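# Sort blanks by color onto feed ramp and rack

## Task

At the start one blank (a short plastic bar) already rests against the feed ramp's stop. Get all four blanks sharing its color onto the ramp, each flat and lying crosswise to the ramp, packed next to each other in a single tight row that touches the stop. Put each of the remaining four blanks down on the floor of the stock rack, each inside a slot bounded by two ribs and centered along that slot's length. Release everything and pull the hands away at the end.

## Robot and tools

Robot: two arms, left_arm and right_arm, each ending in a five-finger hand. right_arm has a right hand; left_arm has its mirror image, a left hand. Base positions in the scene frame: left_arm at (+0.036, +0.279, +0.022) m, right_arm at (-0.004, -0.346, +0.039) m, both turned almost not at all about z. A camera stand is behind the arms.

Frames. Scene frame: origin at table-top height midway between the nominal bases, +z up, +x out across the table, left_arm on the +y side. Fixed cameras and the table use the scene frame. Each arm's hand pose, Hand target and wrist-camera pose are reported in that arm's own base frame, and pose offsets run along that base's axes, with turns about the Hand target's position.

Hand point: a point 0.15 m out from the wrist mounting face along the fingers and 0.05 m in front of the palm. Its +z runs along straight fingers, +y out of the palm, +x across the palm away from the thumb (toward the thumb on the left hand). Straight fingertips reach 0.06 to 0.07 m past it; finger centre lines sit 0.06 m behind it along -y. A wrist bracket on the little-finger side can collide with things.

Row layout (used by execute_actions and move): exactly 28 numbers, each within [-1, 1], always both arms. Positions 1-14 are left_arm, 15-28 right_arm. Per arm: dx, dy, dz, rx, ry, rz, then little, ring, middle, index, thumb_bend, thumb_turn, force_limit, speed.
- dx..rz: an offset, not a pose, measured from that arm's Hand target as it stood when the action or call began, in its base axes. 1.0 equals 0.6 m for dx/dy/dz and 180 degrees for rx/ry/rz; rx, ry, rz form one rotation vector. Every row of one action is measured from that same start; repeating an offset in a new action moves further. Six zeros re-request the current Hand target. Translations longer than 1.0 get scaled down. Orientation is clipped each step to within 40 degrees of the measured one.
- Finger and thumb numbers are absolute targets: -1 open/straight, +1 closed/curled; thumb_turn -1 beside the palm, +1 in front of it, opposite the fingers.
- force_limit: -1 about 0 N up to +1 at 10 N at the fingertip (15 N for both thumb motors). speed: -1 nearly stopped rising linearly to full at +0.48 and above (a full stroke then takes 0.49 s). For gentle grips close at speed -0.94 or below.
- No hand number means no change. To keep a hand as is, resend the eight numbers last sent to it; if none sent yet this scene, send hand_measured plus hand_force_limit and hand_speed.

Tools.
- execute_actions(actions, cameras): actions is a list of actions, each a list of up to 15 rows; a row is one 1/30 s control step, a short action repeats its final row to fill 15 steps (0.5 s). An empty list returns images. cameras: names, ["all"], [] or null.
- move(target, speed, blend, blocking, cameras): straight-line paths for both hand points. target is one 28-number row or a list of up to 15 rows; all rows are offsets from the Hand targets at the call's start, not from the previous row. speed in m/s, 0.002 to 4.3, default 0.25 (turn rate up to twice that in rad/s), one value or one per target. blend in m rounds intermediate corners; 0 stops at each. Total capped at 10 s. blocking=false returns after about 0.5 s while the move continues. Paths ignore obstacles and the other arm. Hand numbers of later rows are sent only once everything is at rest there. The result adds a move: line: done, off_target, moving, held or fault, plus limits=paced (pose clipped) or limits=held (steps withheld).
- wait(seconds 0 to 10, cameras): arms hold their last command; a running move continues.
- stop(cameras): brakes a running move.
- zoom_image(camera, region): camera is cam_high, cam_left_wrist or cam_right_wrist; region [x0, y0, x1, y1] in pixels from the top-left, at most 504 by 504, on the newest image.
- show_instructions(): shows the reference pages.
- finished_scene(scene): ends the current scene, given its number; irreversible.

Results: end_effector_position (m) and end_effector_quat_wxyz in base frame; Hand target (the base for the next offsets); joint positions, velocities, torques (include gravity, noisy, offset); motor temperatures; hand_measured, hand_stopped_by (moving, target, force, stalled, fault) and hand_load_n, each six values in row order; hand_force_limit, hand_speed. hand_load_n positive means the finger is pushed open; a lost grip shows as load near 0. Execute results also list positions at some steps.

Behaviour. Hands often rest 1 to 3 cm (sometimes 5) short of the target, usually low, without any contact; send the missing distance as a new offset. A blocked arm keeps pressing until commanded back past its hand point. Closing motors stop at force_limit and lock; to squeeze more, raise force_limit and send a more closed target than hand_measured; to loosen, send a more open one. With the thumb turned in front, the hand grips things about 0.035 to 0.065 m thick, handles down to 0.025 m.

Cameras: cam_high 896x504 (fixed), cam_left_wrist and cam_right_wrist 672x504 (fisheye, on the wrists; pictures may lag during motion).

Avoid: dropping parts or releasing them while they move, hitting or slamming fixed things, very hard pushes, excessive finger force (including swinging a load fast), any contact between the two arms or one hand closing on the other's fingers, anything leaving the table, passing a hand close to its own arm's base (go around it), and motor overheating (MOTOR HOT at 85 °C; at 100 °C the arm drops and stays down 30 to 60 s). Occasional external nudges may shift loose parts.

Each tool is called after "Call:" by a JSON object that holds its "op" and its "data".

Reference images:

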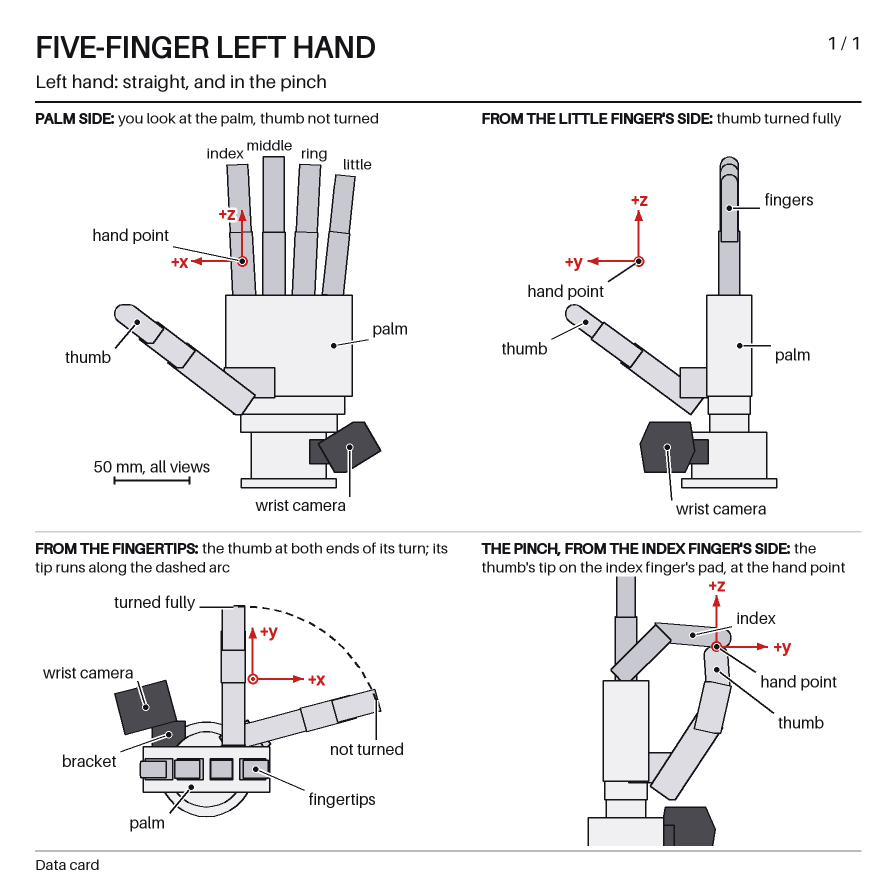

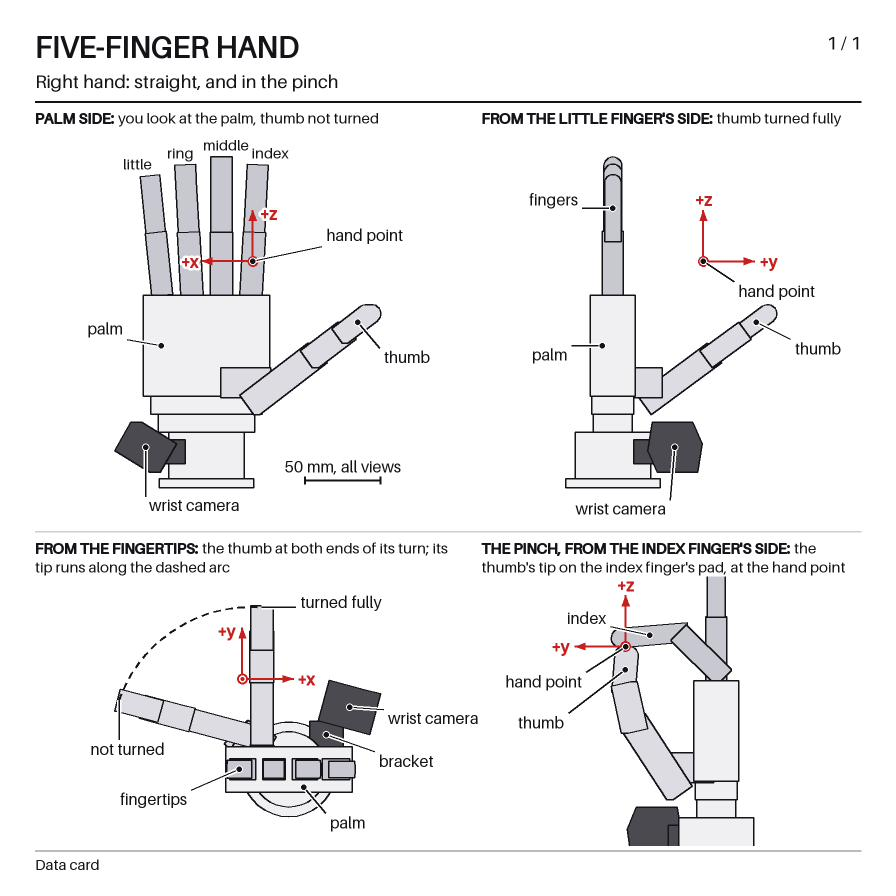

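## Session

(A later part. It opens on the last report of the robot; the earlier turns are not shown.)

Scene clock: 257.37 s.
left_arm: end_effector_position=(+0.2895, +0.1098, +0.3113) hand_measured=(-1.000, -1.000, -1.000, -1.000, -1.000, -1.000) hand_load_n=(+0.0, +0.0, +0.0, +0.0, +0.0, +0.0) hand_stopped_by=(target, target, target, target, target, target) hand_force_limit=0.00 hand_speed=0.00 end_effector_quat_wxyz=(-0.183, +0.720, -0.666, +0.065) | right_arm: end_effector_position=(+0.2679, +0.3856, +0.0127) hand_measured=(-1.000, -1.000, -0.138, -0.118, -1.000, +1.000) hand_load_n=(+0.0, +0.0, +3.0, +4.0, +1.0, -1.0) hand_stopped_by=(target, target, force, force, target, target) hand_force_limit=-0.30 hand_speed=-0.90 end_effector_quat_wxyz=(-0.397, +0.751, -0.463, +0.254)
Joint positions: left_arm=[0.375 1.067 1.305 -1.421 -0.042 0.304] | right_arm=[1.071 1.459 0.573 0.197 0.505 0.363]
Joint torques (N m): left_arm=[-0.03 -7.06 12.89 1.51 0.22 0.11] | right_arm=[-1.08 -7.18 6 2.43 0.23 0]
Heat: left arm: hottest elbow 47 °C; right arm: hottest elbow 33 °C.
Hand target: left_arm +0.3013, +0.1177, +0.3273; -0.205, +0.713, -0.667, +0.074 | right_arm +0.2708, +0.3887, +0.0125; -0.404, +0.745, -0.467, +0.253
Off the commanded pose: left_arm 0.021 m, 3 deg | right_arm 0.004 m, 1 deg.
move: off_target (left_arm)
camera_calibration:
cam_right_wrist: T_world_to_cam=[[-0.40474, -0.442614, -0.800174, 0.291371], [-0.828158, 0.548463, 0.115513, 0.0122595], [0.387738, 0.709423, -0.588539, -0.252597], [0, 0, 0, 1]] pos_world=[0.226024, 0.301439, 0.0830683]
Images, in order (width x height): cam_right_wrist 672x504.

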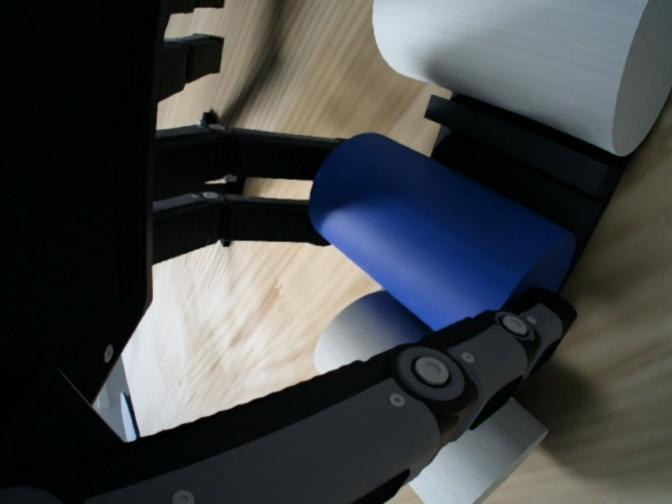

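Call:
{"op": "move", "data": {"target": [0,0,0, 0,0,0, -1,-1,-1,-1,-1,-1,0,0, -0.004,-0.002,0.033,0,0,0, -1,-1,0.2,0.2,-1,1,-0.3,-0.9], "cameras": ["cam_right_wrist"], "speed": 0.05}}

Scene clock: 262.10 s.
left_arm: end_effector_position=(+0.2895, +0.1098, +0.3113) hand_measured=(-1.000, -1.000, -1.000, -1.000, -1.000, -1.000) hand_load_n=(+0.0, +0.0, +0.0, +0.0, +0.0, +0.0) hand_stopped_by=(target, target, target, target, target, target) hand_force_limit=0.00 hand_speed=0.00 end_effector_quat_wxyz=(-0.183, +0.720, -0.666, +0.065) | right_arm: end_effector_position=(+0.2657, +0.3816, +0.0209) hand_measured=(-1.000, -1.000, -0.138, -0.118, -1.000, +1.000) hand_load_n=(+0.0, +0.0, +3.0, +4.5, +0.5, -0.5) hand_stopped_by=(target, target, force, force, target, target) hand_force_limit=-0.30 hand_speed=-0.90 end_effector_quat_wxyz=(-0.394, +0.753, -0.463, +0.254)
Joint positions: left_arm=[0.375 1.067 1.305 -1.421 -0.042 0.304] | right_arm=[1.071 1.424 0.573 0.156 0.505 0.363]
Joint torques (N m): left_arm=[-0.03 -7.06 12.89 1.51 0.22 0.11] | right_arm=[-0.73 -9.17 7.13 1.11 0.36 0.03]
Heat: left arm: hottest elbow 47 °C; right arm: hottest elbow 33 °C.
Hand target: left_arm +0.3013, +0.1177, +0.3273; -0.205, +0.713, -0.667, +0.074 | right_arm +0.2684, +0.3875, +0.0323; -0.404, +0.745, -0.467, +0.253
Off the commanded pose: left_arm 0.021 m, 3 deg | right_arm 0.013 m, 2 deg.
move: off_target (left_arm, right_arm)
camera_calibration:
cam_right_wrist: T_world_to_cam=[[-0.407087, -0.447061, -0.796503, 0.297538], [-0.827858, 0.549034, 0.11495, 0.0113734], [0.385917, 0.706186, -0.593607, -0.242255], [0, 0, 0, 1]] pos_world=[0.22403, 0.297851, 0.0918786]
Images, in order (width x height): cam_right_wrist 672x504.

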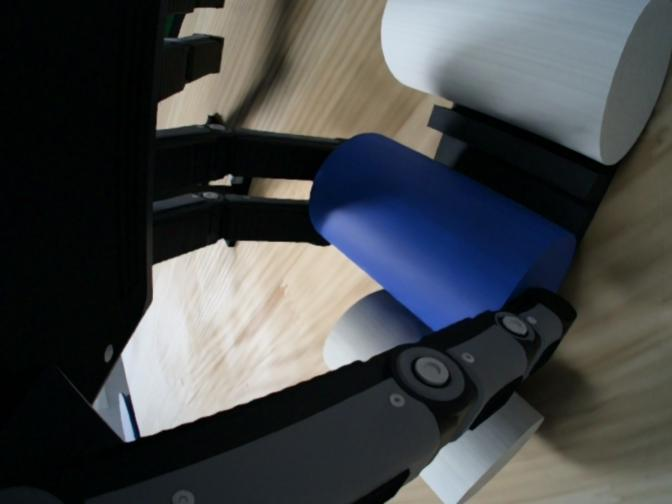

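Call:
{"op": "move", "data": {"target": [0,0,0, 0,0,0, -1,-1,-1,-1,-1,-1,0,0, -0.005,-0.0145,-0.005,0,0,0, -1,-1,0.2,0.2,-1,1,-0.3,-0.9], "cameras": ["cam_right_wrist","cam_high"], "speed": 0.05}}

Call:
{"op": "zoom_image", "data": {"camera": "cam_right_wrist", "region": [300, 60, 672, 420]}}

Call:
{"op": "zoom_image", "data": {"camera": "cam_high", "region": [490, 200, 640, 370]}}

Scene clock: 267.30 s.
left_arm: end_effector_position=(+0.2895, +0.1098, +0.3113) hand_measured=(-1.000, -1.000, -1.000, -1.000, -1.000, -1.000) hand_load_n=(+0.0, +0.0, +0.0, +0.0, +0.0, +0.0) hand_stopped_by=(target, target, target, target, target, target) hand_force_limit=0.00 hand_speed=0.00 end_effector_quat_wxyz=(-0.183, +0.720, -0.666, +0.065) | right_arm: end_effector_position=(+0.2615, +0.3737, +0.0176) hand_measured=(-1.000, -1.000, -0.138, -0.118, -1.000, +1.000) hand_load_n=(+0.0, +0.0, +3.0, +4.5, +1.0, -0.5) hand_stopped_by=(target, target, force, force, target, target) hand_force_limit=-0.30 hand_speed=-0.90 end_effector_quat_wxyz=(-0.390, +0.755, -0.462, +0.254)
Joint positions: left_arm=[0.375 1.067 1.305 -1.421 -0.042 0.304] | right_arm=[1.071 1.411 0.552 0.156 0.505 0.363]
Joint torques (N m): left_arm=[-0.03 -7.06 12.89 1.52 0.22 0.11] | right_arm=[-1.14 -9.05 6.64 1.62 0.23 -0.01]
Heat: left arm: hottest elbow 47 °C; right arm: hottest elbow 33 °C.
Hand target: left_arm +0.3013, +0.1177, +0.3273; -0.205, +0.713, -0.667, +0.074 | right_arm +0.2654, +0.3788, +0.0292; -0.404, +0.745, -0.467, +0.253
Off the commanded pose: left_arm 0.021 m, 3 deg | right_arm 0.013 m, 2 deg.
move: off_target (left_arm, right_arm)
camera_calibration:
cam_right_wrist: T_world_to_cam=[[-0.410179, -0.4526, -0.791774, 0.292418], [-0.827396, 0.549861, 0.114317, 0.0121356], [0.383626, 0.702002, -0.600021, -0.234743], [0, 0, 0, 1]] pos_world=[0.220038, 0.290465, 0.0892915]
Images, in order (width x height): cam_high 896x504, cam_right_wrist 672x504.

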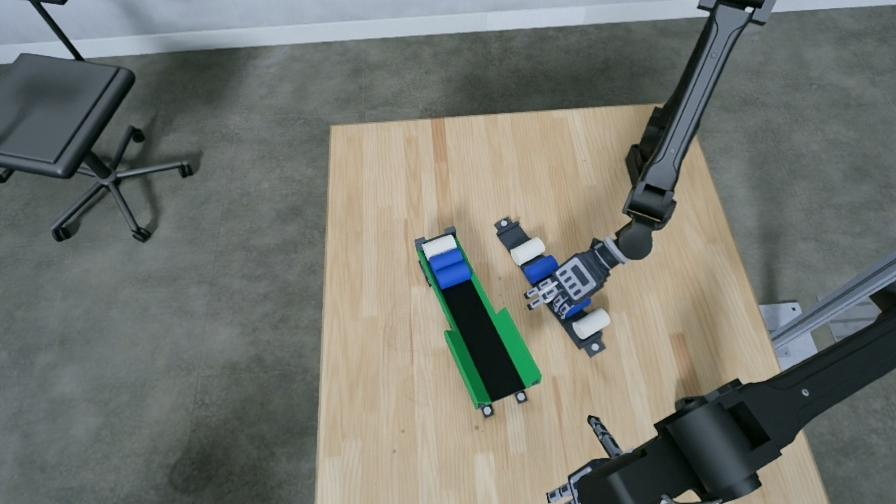

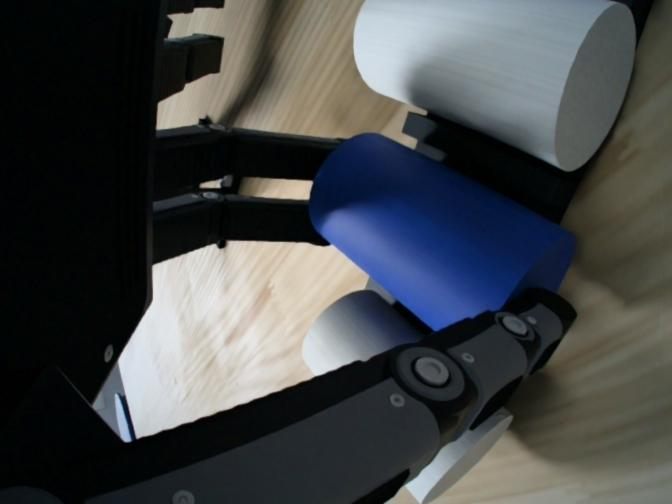

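Scaled by 1.355 from the camera's 672x504 image, which has a finer 960x720 frame.

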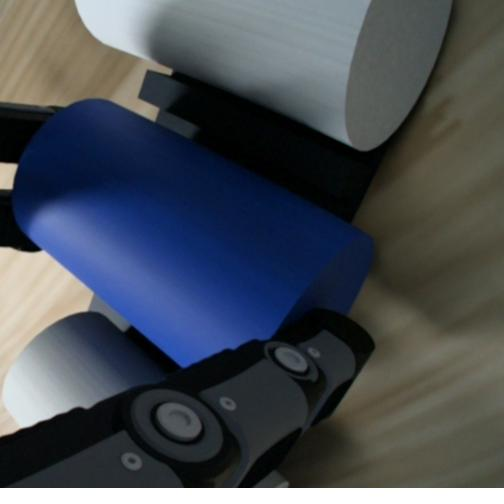

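Scaled by 2.965 from the camera's 896x504 image, which has a finer 1280x720 frame.

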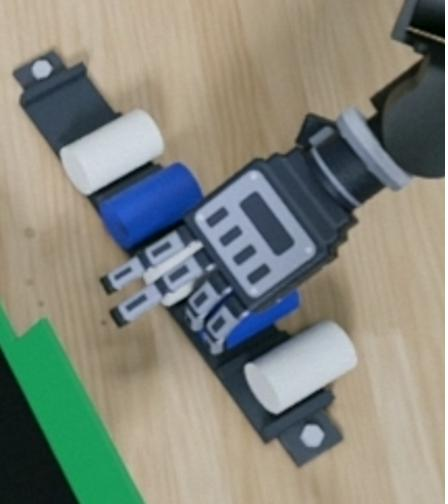

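Call:
{"op": "zoom_image", "data": {"camera": "cam_high", "region": [520, 240, 620, 350]}}

Scaled by 4.582 from the camera's 896x504 image, which has a finer 1280x720 frame.

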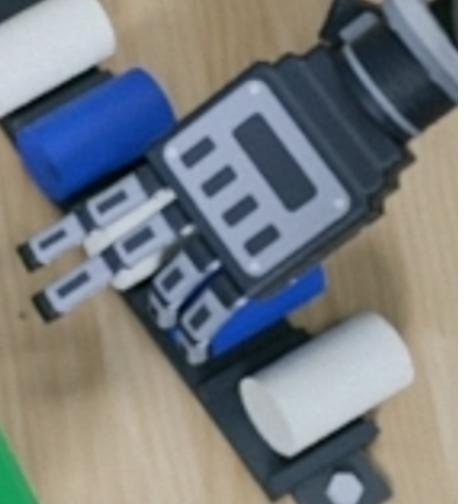

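Call:
{"op": "move", "data": {"target": [[0,0,0, 0,0,0, -1,-1,-1,-1,-1,-1,0,0, 0.006,-0.005,-0.005,0,0,0, -1,-1,0.2,0.2,-1,1,-0.3,-0.9],[0,0,0, 0,0,0, -1,-1,-1,-1,-1,-1,0,0, 0.006,-0.006,-0.025,0,0,0, -1,-1,0.2,0.2,-1,1,-0.3,-0.9]], "cameras": ["cam_right_wrist","cam_high"], "speed": 0.04}}

Call:
{"op": "zoom_image", "data": {"camera": "cam_right_wrist", "region": [300, 60, 672, 420]}}

Call:
{"op": "zoom_image", "data": {"camera": "cam_high", "region": [520, 240, 620, 350]}}

Scene clock: 280.73 s.
left_arm: end_effector_position=(+0.2895, +0.1098, +0.3113) hand_measured=(-1.000, -1.000, -1.000, -1.000, -1.000, -1.000) hand_load_n=(+0.0, +0.0, +0.0, +0.0, -0.5, -0.5) hand_stopped_by=(target, target, target, target, target, target) hand_force_limit=0.00 hand_speed=0.00 end_effector_quat_wxyz=(-0.183, +0.720, -0.666, +0.065) | right_arm: end_effector_position=(+0.2632, +0.3729, +0.0124) hand_measured=(-1.000, -1.000, -0.138, -0.118, -1.000, +1.000) hand_load_n=(+0.0, +0.0, +3.0, +4.0, +1.0, -0.5) hand_stopped_by=(target, target, force, force, target, target) hand_force_limit=-0.30 hand_speed=-0.90 end_effector_quat_wxyz=(-0.396, +0.751, -0.465, +0.252)
Joint positions: left_arm=[0.375 1.067 1.305 -1.421 -0.042 0.304] | right_arm=[1.064 1.427 0.538 0.199 0.497 0.363]
Joint torques (N m): left_arm=[-0.03 -7.06 12.89 1.51 0.22 0.11] | right_arm=[-1.67 -6.95 6.15 2.45 0.1 -0.12]
Heat: left arm: hottest elbow 47 °C; right arm: hottest elbow 32 °C.
Hand target: left_arm +0.3013, +0.1177, +0.3273; -0.205, +0.713, -0.667, +0.074 | right_arm +0.2691, +0.3753, +0.0144; -0.404, +0.745, -0.467, +0.253
Off the commanded pose: left_arm 0.021 m, 3 deg | right_arm 0.006 m, 1 deg.
move: off_target (left_arm)
camera_calibration:
cam_right_wrist: T_world_to_cam=[[-0.409182, -0.440563, -0.799046, 0.283987], [-0.826683, 0.549663, 0.120272, 0.0144731], [0.386218, 0.709771, -0.589118, -0.241736], [0, 0, 0, 1]] pos_world=[0.22153, 0.288736, 0.0827672]
Images, in order (width x height): cam_high 896x504, cam_right_wrist 672x504.

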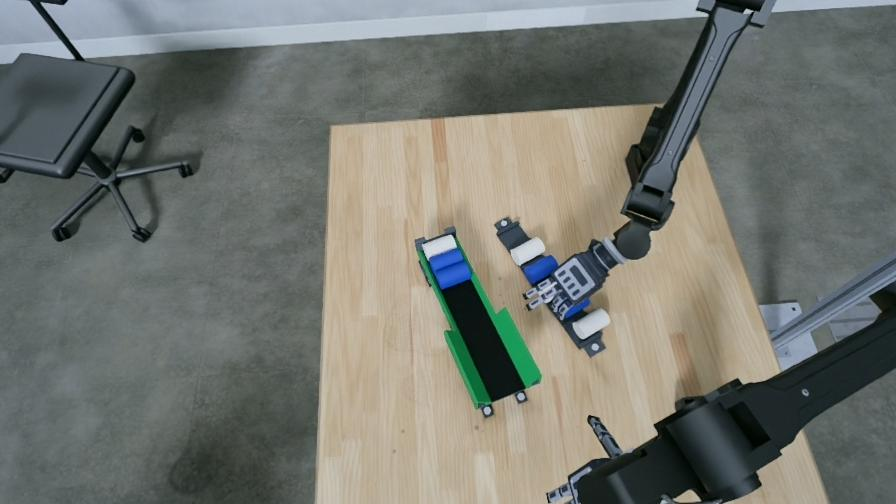

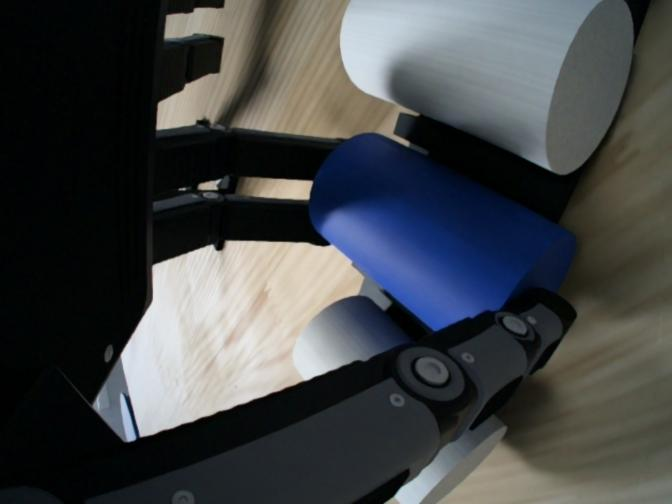

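Scaled by 1.355 from the camera's 672x504 image, which has a finer 960x720 frame.

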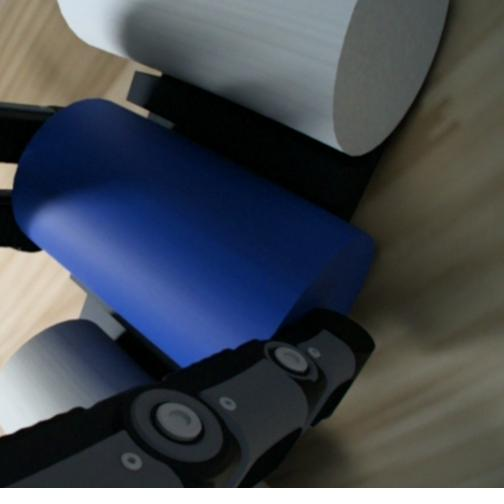

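Scaled by 4.582 from the camera's 896x504 image, which has a finer 1280x720 frame.

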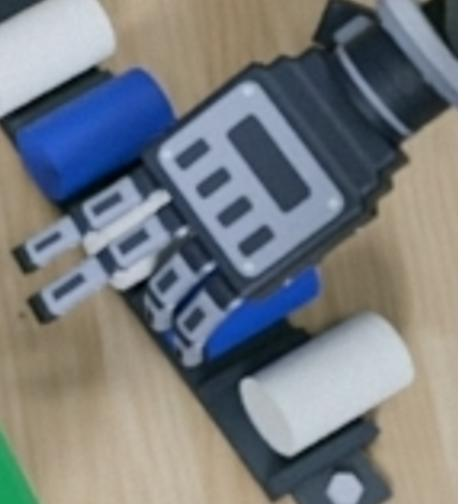

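Call:
{"op": "move", "data": {"target": [0,0,0, 0,0,0, -1,-1,-1,-1,-1,-1,0,0, 0,0,0.004,0,0,0, -1,-1,-0.5,-0.5,-1,1,-0.3,-0.7], "cameras": ["cam_right_wrist","cam_high"], "speed": 0.04}}

Call:
{"op": "zoom_image", "data": {"camera": "cam_right_wrist", "region": [300, 60, 672, 420]}}

Scene clock: 286.00 s.
left_arm: end_effector_position=(+0.2895, +0.1098, +0.3113) hand_measured=(-1.000, -1.000, -1.000, -1.000, -1.000, -1.000) hand_load_n=(+0.0, +0.0, +0.0, +0.0, +0.0, +0.0) hand_stopped_by=(target, target, target, target, target, target) hand_force_limit=0.00 hand_speed=0.00 end_effector_quat_wxyz=(-0.183, +0.720, -0.666, +0.065) | right_arm: end_effector_position=(+0.2631, +0.3732, +0.0122) hand_measured=(-1.000, -1.000, -0.500, -0.500, -1.000, +1.000) hand_load_n=(+0.0, +0.0, +0.0, +0.0, +0.0, +0.0) hand_stopped_by=(target, target, target, target, target, target) hand_force_limit=-0.30 hand_speed=-0.70 end_effector_quat_wxyz=(-0.396, +0.750, -0.467, +0.251)
Joint positions: left_arm=[0.375 1.067 1.305 -1.421 -0.042 0.304] | right_arm=[1.064 1.428 0.538 0.199 0.497 0.369]
Joint torques (N m): left_arm=[-0.03 -7.06 12.89 1.51 0.22 0.11] | right_arm=[-1.73 -7.59 6.27 2.11 0.1 -0.12]
Heat: left arm: hottest elbow 47 °C; right arm: hottest elbow 32 °C.
Hand target: left_arm +0.3013, +0.1177, +0.3273; -0.205, +0.713, -0.667, +0.074 | right_arm +0.2691, +0.3753, +0.0167; -0.404, +0.745, -0.467, +0.253
Off the commanded pose: left_arm 0.021 m, 3 deg | right_arm 0.008 m, 1 deg.
move: off_target (left_arm)
camera_calibration:
cam_right_wrist: T_world_to_cam=[[-0.412782, -0.436, -0.799697, 0.283199], [-0.824469, 0.55202, 0.124603, 0.0127224], [0.387121, 0.710759, -0.587332, -0.242667], [0, 0, 0, 1]] pos_world=[0.22133, 0.288929, 0.0823616]
Images, in order (width x height): cam_high 896x504, cam_right_wrist 672x504.

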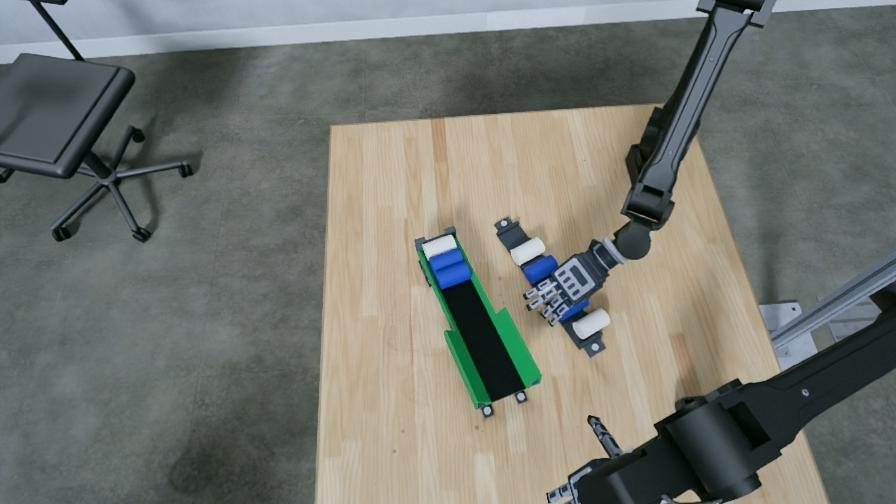

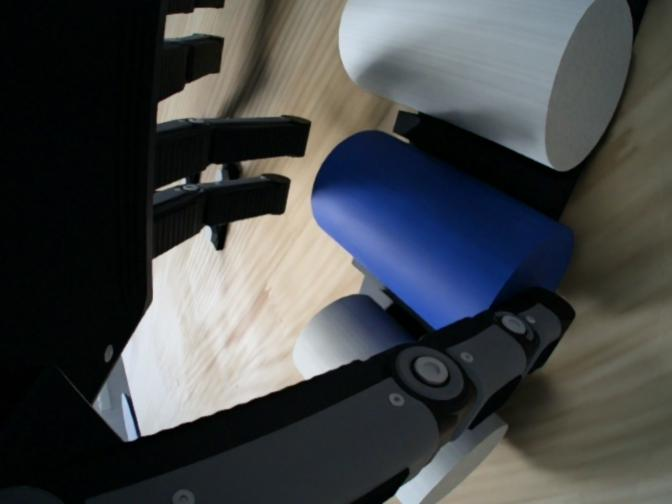

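Scaled by 1.355 from the camera's 672x504 image, which has a finer 960x720 frame.

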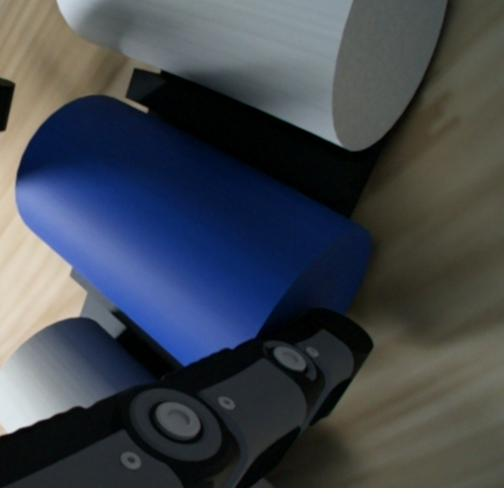

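Call:
{"op": "move", "data": {"target": [[0,0,0, 0,0,0, -1,-1,-1,-1,-1,-1,0,0, -0.01,-0.004,0.015,0,0,0, -1,-1,-0.5,-0.5,-1,1,-0.3,-0.7],[0,0,0, 0,0,0, -1,-1,-1,-1,-1,-1,0,0, -0.08,-0.04,0.2,0,0,0, -1,-1,-0.5,-0.5,-1,1,-0.3,-0.7]], "cameras": ["cam_right_wrist","cam_high"], "speed": [0.04, 0.12], "blend": 0.005}}

Call:
{"op": "zoom_image", "data": {"camera": "cam_right_wrist", "region": [300, 60, 672, 420]}}

Call:
{"op": "zoom_image", "data": {"camera": "cam_high", "region": [490, 210, 630, 370]}}

Scene clock: 291.77 s.
left_arm: end_effector_position=(+0.2895, +0.1098, +0.3113) hand_measured=(-1.000, -1.000, -1.000, -1.000, -1.000, -1.000) hand_load_n=(+0.0, +0.0, +0.0, +0.0, +0.0, +0.0) hand_stopped_by=(target, target, target, target, target, target) hand_force_limit=0.00 hand_speed=0.00 end_effector_quat_wxyz=(-0.183, +0.720, -0.666, +0.065) | right_arm: end_effector_position=(+0.2149, +0.3322, +0.1070) hand_measured=(-1.000, -1.000, -0.500, -0.500, -1.000, +1.000) hand_load_n=(-0.5, +0.0, +0.0, +0.0, +0.0, +0.0) hand_stopped_by=(target, target, target, target, target, target) hand_force_limit=-0.30 hand_speed=-0.70 end_effector_quat_wxyz=(-0.380, +0.759, -0.463, +0.255)
Joint positions: left_arm=[0.375 1.067 1.305 -1.421 -0.042 0.304] | right_arm=[1.148 1.027 0.569 -0.3 0.564 0.425]
Joint torques (N m): left_arm=[-0.09 -7.06 12.89 1.51 0.22 0.11] | right_arm=[-0.26 -5.01 12.18 0.96 0.55 0.1]
Heat: left arm: hottest elbow 47 °C; right arm: hottest elbow 32 °C.
Hand target: left_arm +0.3013, +0.1177, +0.3273; -0.205, +0.713, -0.667, +0.074 | right_arm +0.2211, +0.3513, +0.1368; -0.404, +0.745, -0.467, +0.253
Off the commanded pose: left_arm 0.021 m, 3 deg | right_arm 0.036 m, 3 deg.
move: off_target (left_arm, right_arm)
camera_calibration:
cam_right_wrist: T_world_to_cam=[[-0.420062, -0.466456, -0.778439, 0.330654], [-0.824033, 0.555388, 0.111865, -0.016059], [0.380156, 0.688449, -0.617672, -0.12703], [0, 0, 0, 1]] pos_world=[0.173953, 0.250608, 0.180727]
Images, in order (width x height): cam_high 896x504, cam_right_wrist 672x504.

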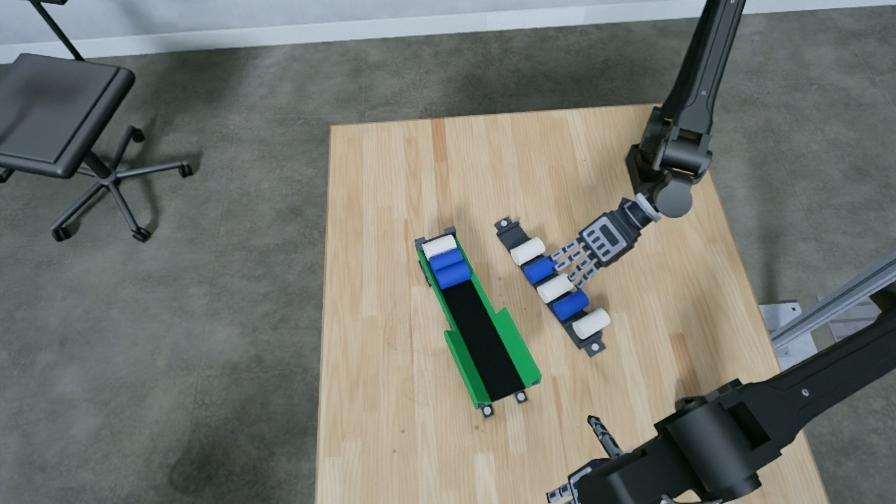

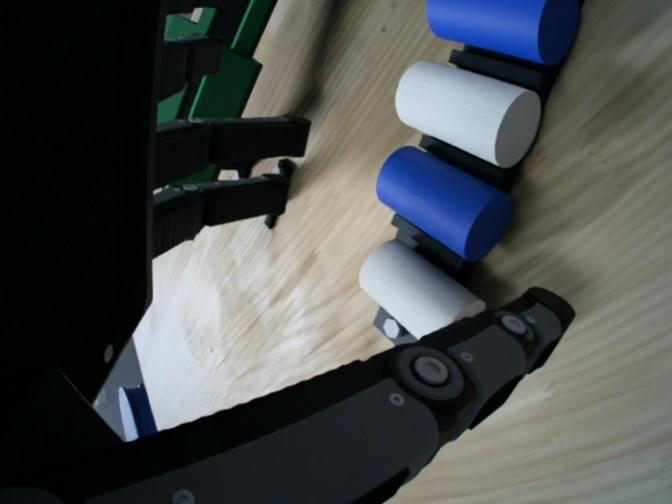

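Scaled by 1.355 from the camera's 672x504 image, which has a finer 960x720 frame.

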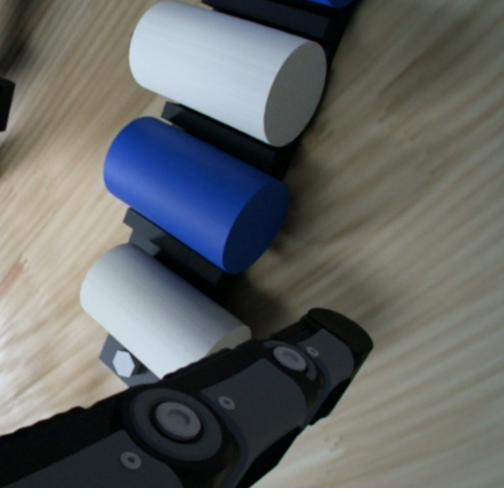

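Scaled by 3.150 from the camera's 896x504 image, which has a finer 1280x720 frame.

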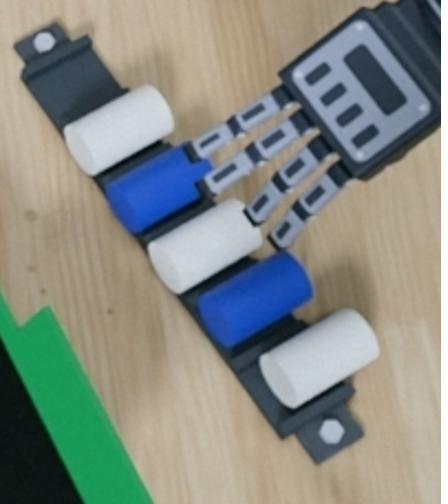

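Call:
{"op": "move", "data": {"target": [[0,0,0, 0,0,0, -1,-1,-1,-1,-1,-1,0,0, 0.13,-0.02,0.139,0,0,-0.01, -1,-1,-0.6,-0.6,-1,1,-0.3,-0.3],[0,0,0, 0,0,0, -1,-1,-1,-1,-1,-1,0,0, 0.503,-0.055,0.04,0,0,-0.04, -1,-1,-0.6,-0.6,-1,1,-0.3,-0.3]], "cameras": ["cam_right_wrist","cam_high"], "speed": 0.2, "blend": 0.03}}

Call:
{"op": "zoom_image", "data": {"camera": "cam_right_wrist", "region": [300, 0, 672, 360]}}

Scene clock: 302.93 s.
left_arm: end_effector_position=(+0.2895, +0.1098, +0.3113) hand_measured=(-1.000, -1.000, -1.000, -1.000, -1.000, -1.000) hand_load_n=(+0.0, +0.0, +0.0, +0.0, +0.0, +0.0) hand_stopped_by=(target, target, target, target, target, target) hand_force_limit=0.00 hand_speed=0.00 end_effector_quat_wxyz=(-0.183, +0.720, -0.666, +0.065) | right_arm: end_effector_position=(+0.4959, +0.3055, +0.1286) hand_measured=(-1.000, -1.000, -0.600, -0.600, -1.000, +1.000) hand_load_n=(+0.0, +0.0, -0.5, +0.0, +0.0, +0.0) hand_stopped_by=(target, target, target, target, target, target) hand_force_limit=-0.30 hand_speed=-0.30 end_effector_quat_wxyz=(-0.356, +0.728, -0.525, +0.261)
Joint positions: left_arm=[0.375 1.067 1.305 -1.421 -0.042 0.304] | right_arm=[0.549 1.499 1.032 -0.203 0.186 0.137]
Joint torques (N m): left_arm=[-0.09 -7.06 12.89 1.51 0.22 0.11] | right_arm=[-0.62 -10.87 12.53 2.58 -0.1 -0.2]
Motor temperatures (°C): left_arm=[25 24 48 20 23 23] | right_arm=[24 26 34 22 21 21]
Heat: left arm: hottest elbow 48 °C; right arm: hottest elbow 34 °C.
Hand target: left_arm +0.3013, +0.1177, +0.3273; -0.205, +0.713, -0.667, +0.074 | right_arm +0.5229, +0.3184, +0.1608; -0.388, +0.714, -0.513, +0.278
Off the commanded pose: left_arm 0.021 m, 3 deg | right_arm 0.044 m, 5 deg.
move: off_target (left_arm, right_arm)
camera_calibration:
cam_right_wrist: T_world_to_cam=[[-0.513791, -0.391993, -0.763125, 0.474777], [-0.734045, 0.661285, 0.15453, 0.145482], [0.444068, 0.639565, -0.627503, -0.217542], [0, 0, 0, 1]] pos_world=[0.44733, 0.229037, 0.203325]
Images, in order (width x height): cam_high 896x504, cam_right_wrist 672x504.

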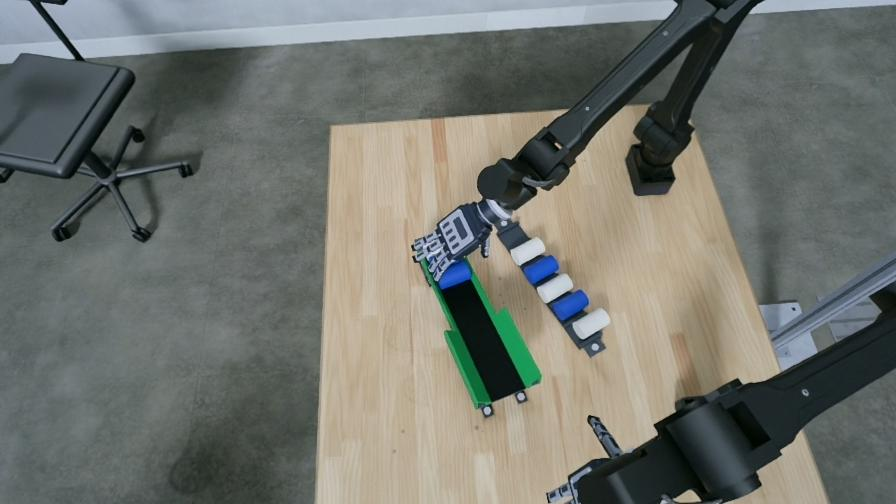

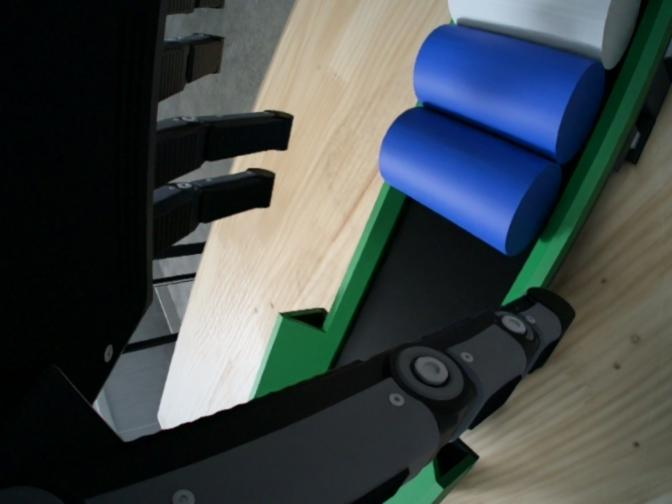

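Scaled by 1.355 from the camera's 672x504 image, which has a finer 960x720 frame.

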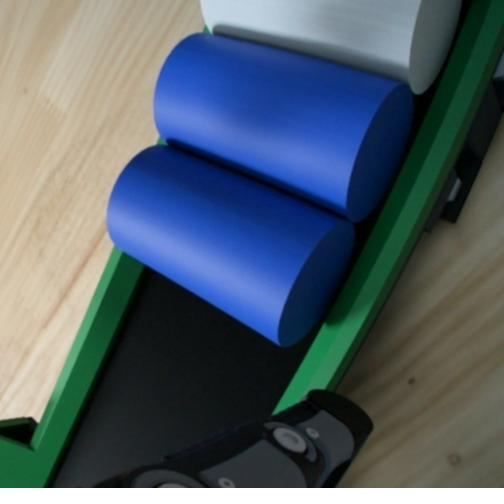

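Call:
{"op": "move", "data": {"target": [[0,0,0, 0,0,0, -1,-1,-1,-1,-1,-1,0,0, 0.012,-0.009,-0.072,0,0,0, -1,-1,-0.6,-0.6,-1,1,-0.3,-0.3]], "cameras": ["cam_right_wrist","cam_high"], "speed": 0.15}}

Call:
{"op": "zoom_image", "data": {"camera": "cam_right_wrist", "region": [300, 0, 672, 360]}}

Scene clock: 308.37 s.
left_arm: end_effector_position=(+0.2895, +0.1098, +0.3113) hand_measured=(-1.000, -1.000, -1.000, -1.000, -1.000, -1.000) hand_load_n=(+0.0, +0.0, +0.0, +0.0, +0.0, +0.0) hand_stopped_by=(target, target, target, target, target, target) hand_force_limit=0.00 hand_speed=0.00 end_effector_quat_wxyz=(-0.183, +0.720, -0.666, +0.065) | right_arm: end_effector_position=(+0.5194, +0.3124, +0.1077) hand_measured=(-1.000, -1.000, -0.600, -0.600, -1.000, +1.000) hand_load_n=(+0.0, +0.0, +0.0, +0.0, +0.0, +0.0) hand_stopped_by=(target, target, target, target, target, target) hand_force_limit=-0.30 hand_speed=-0.30 end_effector_quat_wxyz=(-0.374, +0.720, -0.519, +0.267)
Joint positions: left_arm=[0.375 1.067 1.305 -1.421 -0.042 0.304] | right_arm=[0.534 1.574 1.032 -0.084 0.17 0.126]
Joint torques (N m): left_arm=[-0.03 -7.06 12.89 1.51 0.22 0.11] | right_arm=[-1.55 -12.1 8.64 2.61 -0.11 -0.2]
Heat: left arm: hottest elbow 48 °C; right arm: hottest elbow 35 °C.
Hand target: left_arm +0.3013, +0.1177, +0.3273; -0.205, +0.713, -0.667, +0.074 | right_arm +0.5301, +0.3129, +0.1176; -0.388, +0.714, -0.513, +0.278
Off the commanded pose: left_arm 0.021 m, 3 deg | right_arm 0.015 m, 2 deg.
move: off_target (left_arm, right_arm)
camera_calibration:
cam_right_wrist: T_world_to_cam=[[-0.483676, -0.376086, -0.790327, 0.455985], [-0.742222, 0.654798, 0.142642, 0.168907], [0.463859, 0.65559, -0.595849, -0.264185], [0, 0, 0, 1]] pos_world=[0.46846, 0.234087, 0.17887]
Images, in order (width x height): cam_high 896x504, cam_right_wrist 672x504.

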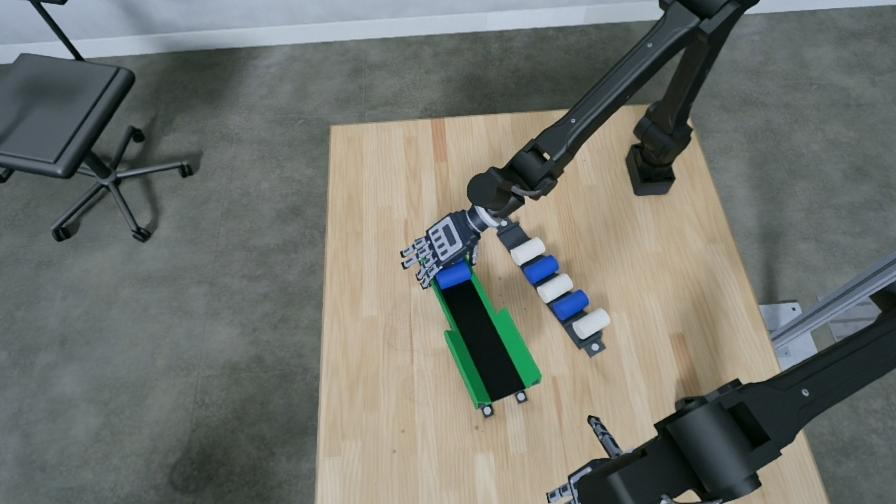

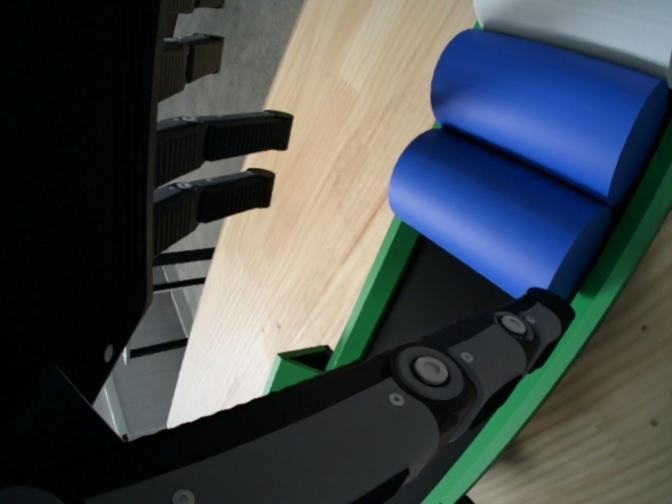

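Scaled by 1.355 from the camera's 672x504 image, which has a finer 960x720 frame.

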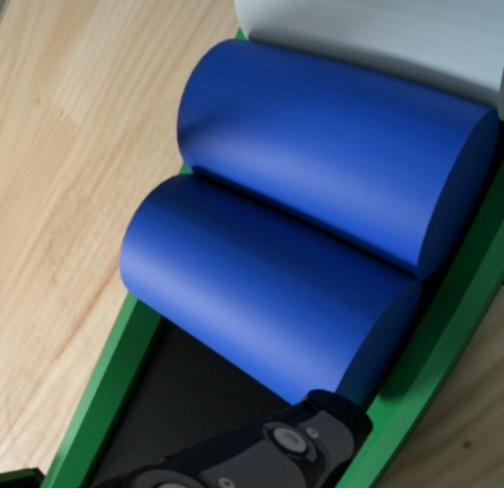

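Call:
{"op": "move", "data": {"target": [[0,0,0, 0,0,0, -1,-1,-1,-1,-1,-1,0,0, 0.003,-0.02,-0.03,0,0,0, -1,-1,-0.6,-0.6,-1,1,-0.3,-0.3],[0,0,0, 0,0,0, -1,-1,-1,-1,-1,-1,0,0, 0.004,-0.018,-0.058,0,0,0, -1,-1,-0.6,-0.6,-1,1,-0.3,-0.3]], "cameras": ["cam_right_wrist"], "speed": 0.06, "blend": 0.005}}

Call:
{"op": "zoom_image", "data": {"camera": "cam_right_wrist", "region": [250, 60, 672, 380]}}

Scene clock: 313.53 s.
left_arm: end_effector_position=(+0.2895, +0.1098, +0.3113) hand_measured=(-1.000, -1.000, -1.000, -1.000, -1.000, -1.000) hand_load_n=(+0.0, +0.0, +0.0, +0.0, +0.0, +0.0) hand_stopped_by=(target, target, target, target, target, target) hand_force_limit=0.00 hand_speed=0.00 end_effector_quat_wxyz=(-0.183, +0.720, -0.666, +0.065) | right_arm: end_effector_position=(+0.5238, +0.3021, +0.0764) hand_measured=(-1.000, -1.000, -0.600, -0.600, -1.000, +1.000) hand_load_n=(+0.0, +0.0, +0.0, +0.0, +0.0, +0.0) hand_stopped_by=(target, target, target, target, target, target) hand_force_limit=-0.30 hand_speed=-0.30 end_effector_quat_wxyz=(-0.377, +0.718, -0.519, +0.269)
Joint positions: left_arm=[0.375 1.067 1.305 -1.421 -0.042 0.304] | right_arm=[0.511 1.618 0.984 0.018 0.152 0.114]
Joint torques (N m): left_arm=[-0.03 -7.06 12.89 1.51 0.22 0.11] | right_arm=[-1.44 -12.1 7.94 2.62 -0.11 -0.2]
Heat: left arm: hottest elbow 48 °C; right arm: hottest elbow 36 °C.
Hand target: left_arm +0.3013, +0.1177, +0.3273; -0.205, +0.713, -0.667, +0.074 | right_arm +0.5326, +0.3021, +0.0827; -0.388, +0.714, -0.513, +0.278
Off the commanded pose: left_arm 0.021 m, 3 deg | right_arm 0.011 m, 2 deg.
move: off_target (left_arm, right_arm)
camera_calibration:
cam_right_wrist: T_world_to_cam=[[-0.479723, -0.372168, -0.79458, 0.426496], [-0.742168, 0.655169, 0.141209, 0.18334], [0.468031, 0.657453, -0.590511, -0.281343], [0, 0, 0, 1]] pos_world=[0.472346, 0.223579, 0.14686]
Images, in order (width x height): cam_right_wrist 672x504.

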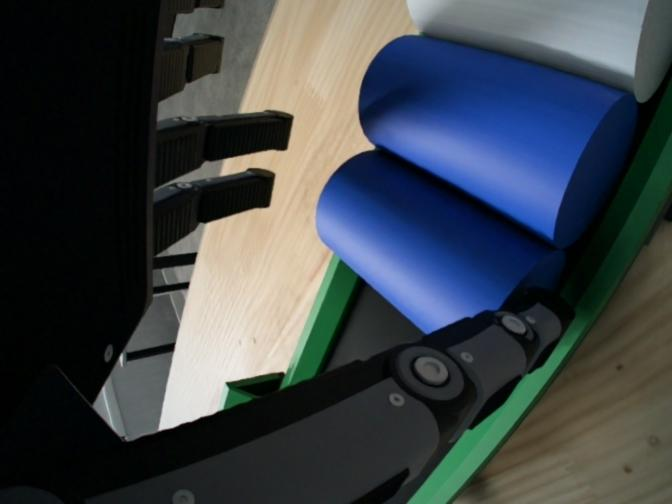

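Scaled by 1.194 from the camera's 672x504 image, which has a finer 960x720 frame.

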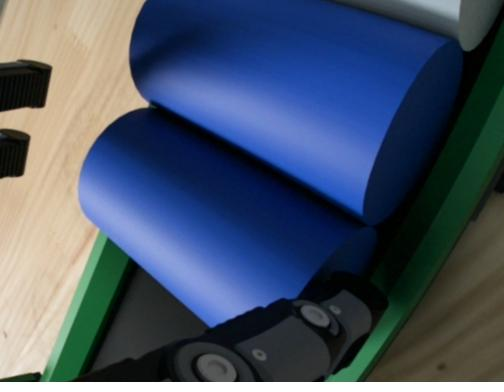

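Call:
{"op": "move", "data": {"target": [[0,0,0, 0,0,0, -1,-1,-1,-1,-1,-1,0,0, 0.0,0.011,-0.012,0,0,0, -1,-1,-0.6,-0.6,-1,1,-0.3,-0.3]], "cameras": ["cam_right_wrist"], "speed": 0.06}}

Call:
{"op": "zoom_image", "data": {"camera": "cam_right_wrist", "region": [250, 60, 672, 380]}}

Scene clock: 317.30 s.
left_arm: end_effector_position=(+0.2895, +0.1098, +0.3113) hand_measured=(-1.000, -1.000, -1.000, -1.000, -1.000, -1.000) hand_load_n=(+0.0, +0.0, +0.0, +0.0, +0.0, +0.0) hand_stopped_by=(target, target, target, target, target, target) hand_force_limit=0.00 hand_speed=0.00 end_effector_quat_wxyz=(-0.183, +0.720, -0.666, +0.065) | right_arm: end_effector_position=(+0.5254, +0.3030, +0.0694) hand_measured=(-1.000, -1.000, -0.600, -0.600, -1.000, +1.000) hand_load_n=(+0.0, +0.0, +0.0, +0.0, +0.0, +0.0) hand_stopped_by=(target, target, target, target, target, target) hand_force_limit=-0.30 hand_speed=-0.30 end_effector_quat_wxyz=(-0.376, +0.719, -0.520, +0.268)
Joint positions: left_arm=[0.375 1.067 1.305 -1.421 -0.042 0.304] | right_arm=[0.511 1.634 0.984 0.032 0.152 0.114]
Joint torques (N m): left_arm=[-0.03 -7.06 12.89 1.51 0.22 0.11] | right_arm=[-0.44 -11.99 7.98 2.67 0.25 -0.12]
Heat: left arm: hottest elbow 48 °C; right arm: hottest elbow 35 °C.
Hand target: left_arm +0.3013, +0.1177, +0.3273; -0.205, +0.713, -0.667, +0.074 | right_arm +0.5326, +0.3087, +0.0757; -0.388, +0.714, -0.513, +0.278
Off the commanded pose: left_arm 0.021 m, 3 deg | right_arm 0.011 m, 2 deg.
move: off_target (left_arm, right_arm)
camera_calibration:
cam_right_wrist: T_world_to_cam=[[-0.481524, -0.373192, -0.793008, 0.423278], [-0.741886, 0.655297, 0.142097, 0.184682], [0.466626, 0.656745, -0.592407, -0.28571], [0, 0, 0, 1]] pos_world=[0.474151, 0.224581, 0.140163]
Images, in order (width x height): cam_right_wrist 672x504.

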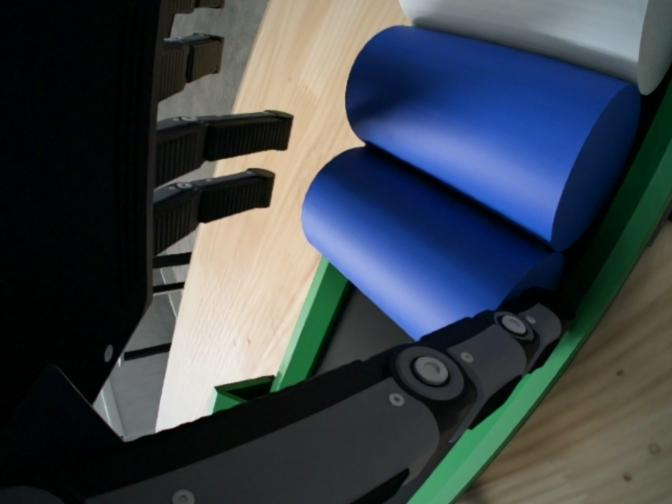

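Scaled by 1.194 from the camera's 672x504 image, which has a finer 960x720 frame.

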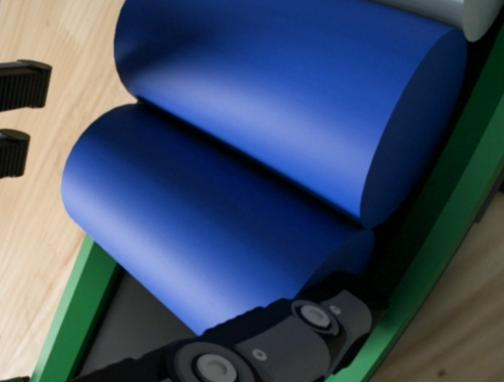

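Call:
{"op": "move", "data": {"target": [[0,0,0, 0,0,0, -1,-1,-1,-1,-1,-1,0,0, -0.004,0.011,0.0,0,0,0, -1,-1,-0.6,-0.6,-1,1,-0.3,-0.3]], "cameras": ["cam_right_wrist"], "speed": 0.06}}

Call:
{"op": "zoom_image", "data": {"camera": "cam_right_wrist", "region": [250, 60, 672, 380]}}

Scene clock: 321.30 s.
left_arm: end_effector_position=(+0.2895, +0.1098, +0.3113) hand_measured=(-1.000, -1.000, -1.000, -1.000, -1.000, -1.000) hand_load_n=(-0.5, +0.0, +0.0, +0.0, +0.0, +0.0) hand_stopped_by=(target, target, target, target, target, target) hand_force_limit=0.00 hand_speed=0.00 end_effector_quat_wxyz=(-0.183, +0.720, -0.666, +0.065) | right_arm: end_effector_position=(+0.5226, +0.3077, +0.0681) hand_measured=(-1.000, -1.000, -0.600, -0.600, -1.000, +1.000) hand_load_n=(+0.5, +0.0, +0.0, +0.0, +0.0, +0.0) hand_stopped_by=(target, target, target, target, target, target) hand_force_limit=-0.30 hand_speed=-0.30 end_effector_quat_wxyz=(-0.375, +0.721, -0.517, +0.269)
Joint positions: left_arm=[0.375 1.067 1.305 -1.421 -0.042 0.304] | right_arm=[0.524 1.637 0.984 0.032 0.163 0.114]
Joint torques (N m): left_arm=[-0.03 -7.06 12.89 1.51 0.22 0.11] | right_arm=[-0.5 -11.99 8.24 2.61 0.29 -0.03]
Heat: left arm: hottest elbow 48 °C; right arm: hottest elbow 35 °C.
Hand target: left_arm +0.3013, +0.1177, +0.3273; -0.205, +0.713, -0.667, +0.074 | right_arm +0.5301, +0.3154, +0.0755; -0.388, +0.714, -0.512, +0.278
Off the commanded pose: left_arm 0.021 m, 3 deg | right_arm 0.013 m, 2 deg.
move: off_target (left_arm, right_arm)
camera_calibration:
cam_right_wrist: T_world_to_cam=[[-0.479217, -0.380176, -0.791086, 0.423354], [-0.744517, 0.653394, 0.137002, 0.181976], [0.464806, 0.654631, -0.596166, -0.286338], [0, 0, 0, 1]] pos_world=[0.471455, 0.229493, 0.139273]
Images, in order (width x height): cam_right_wrist 672x504.

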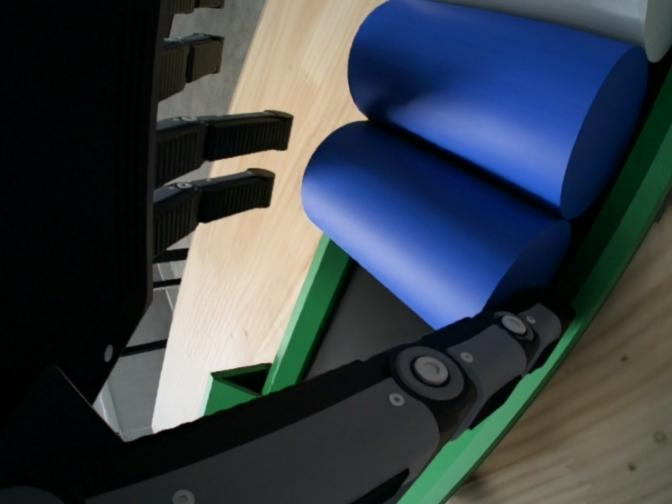

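Scaled by 1.194 from the camera's 672x504 image, which has a finer 960x720 frame.

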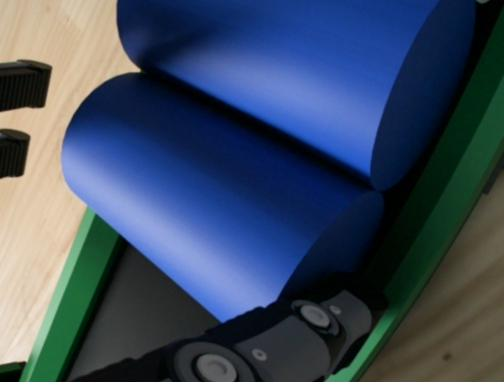

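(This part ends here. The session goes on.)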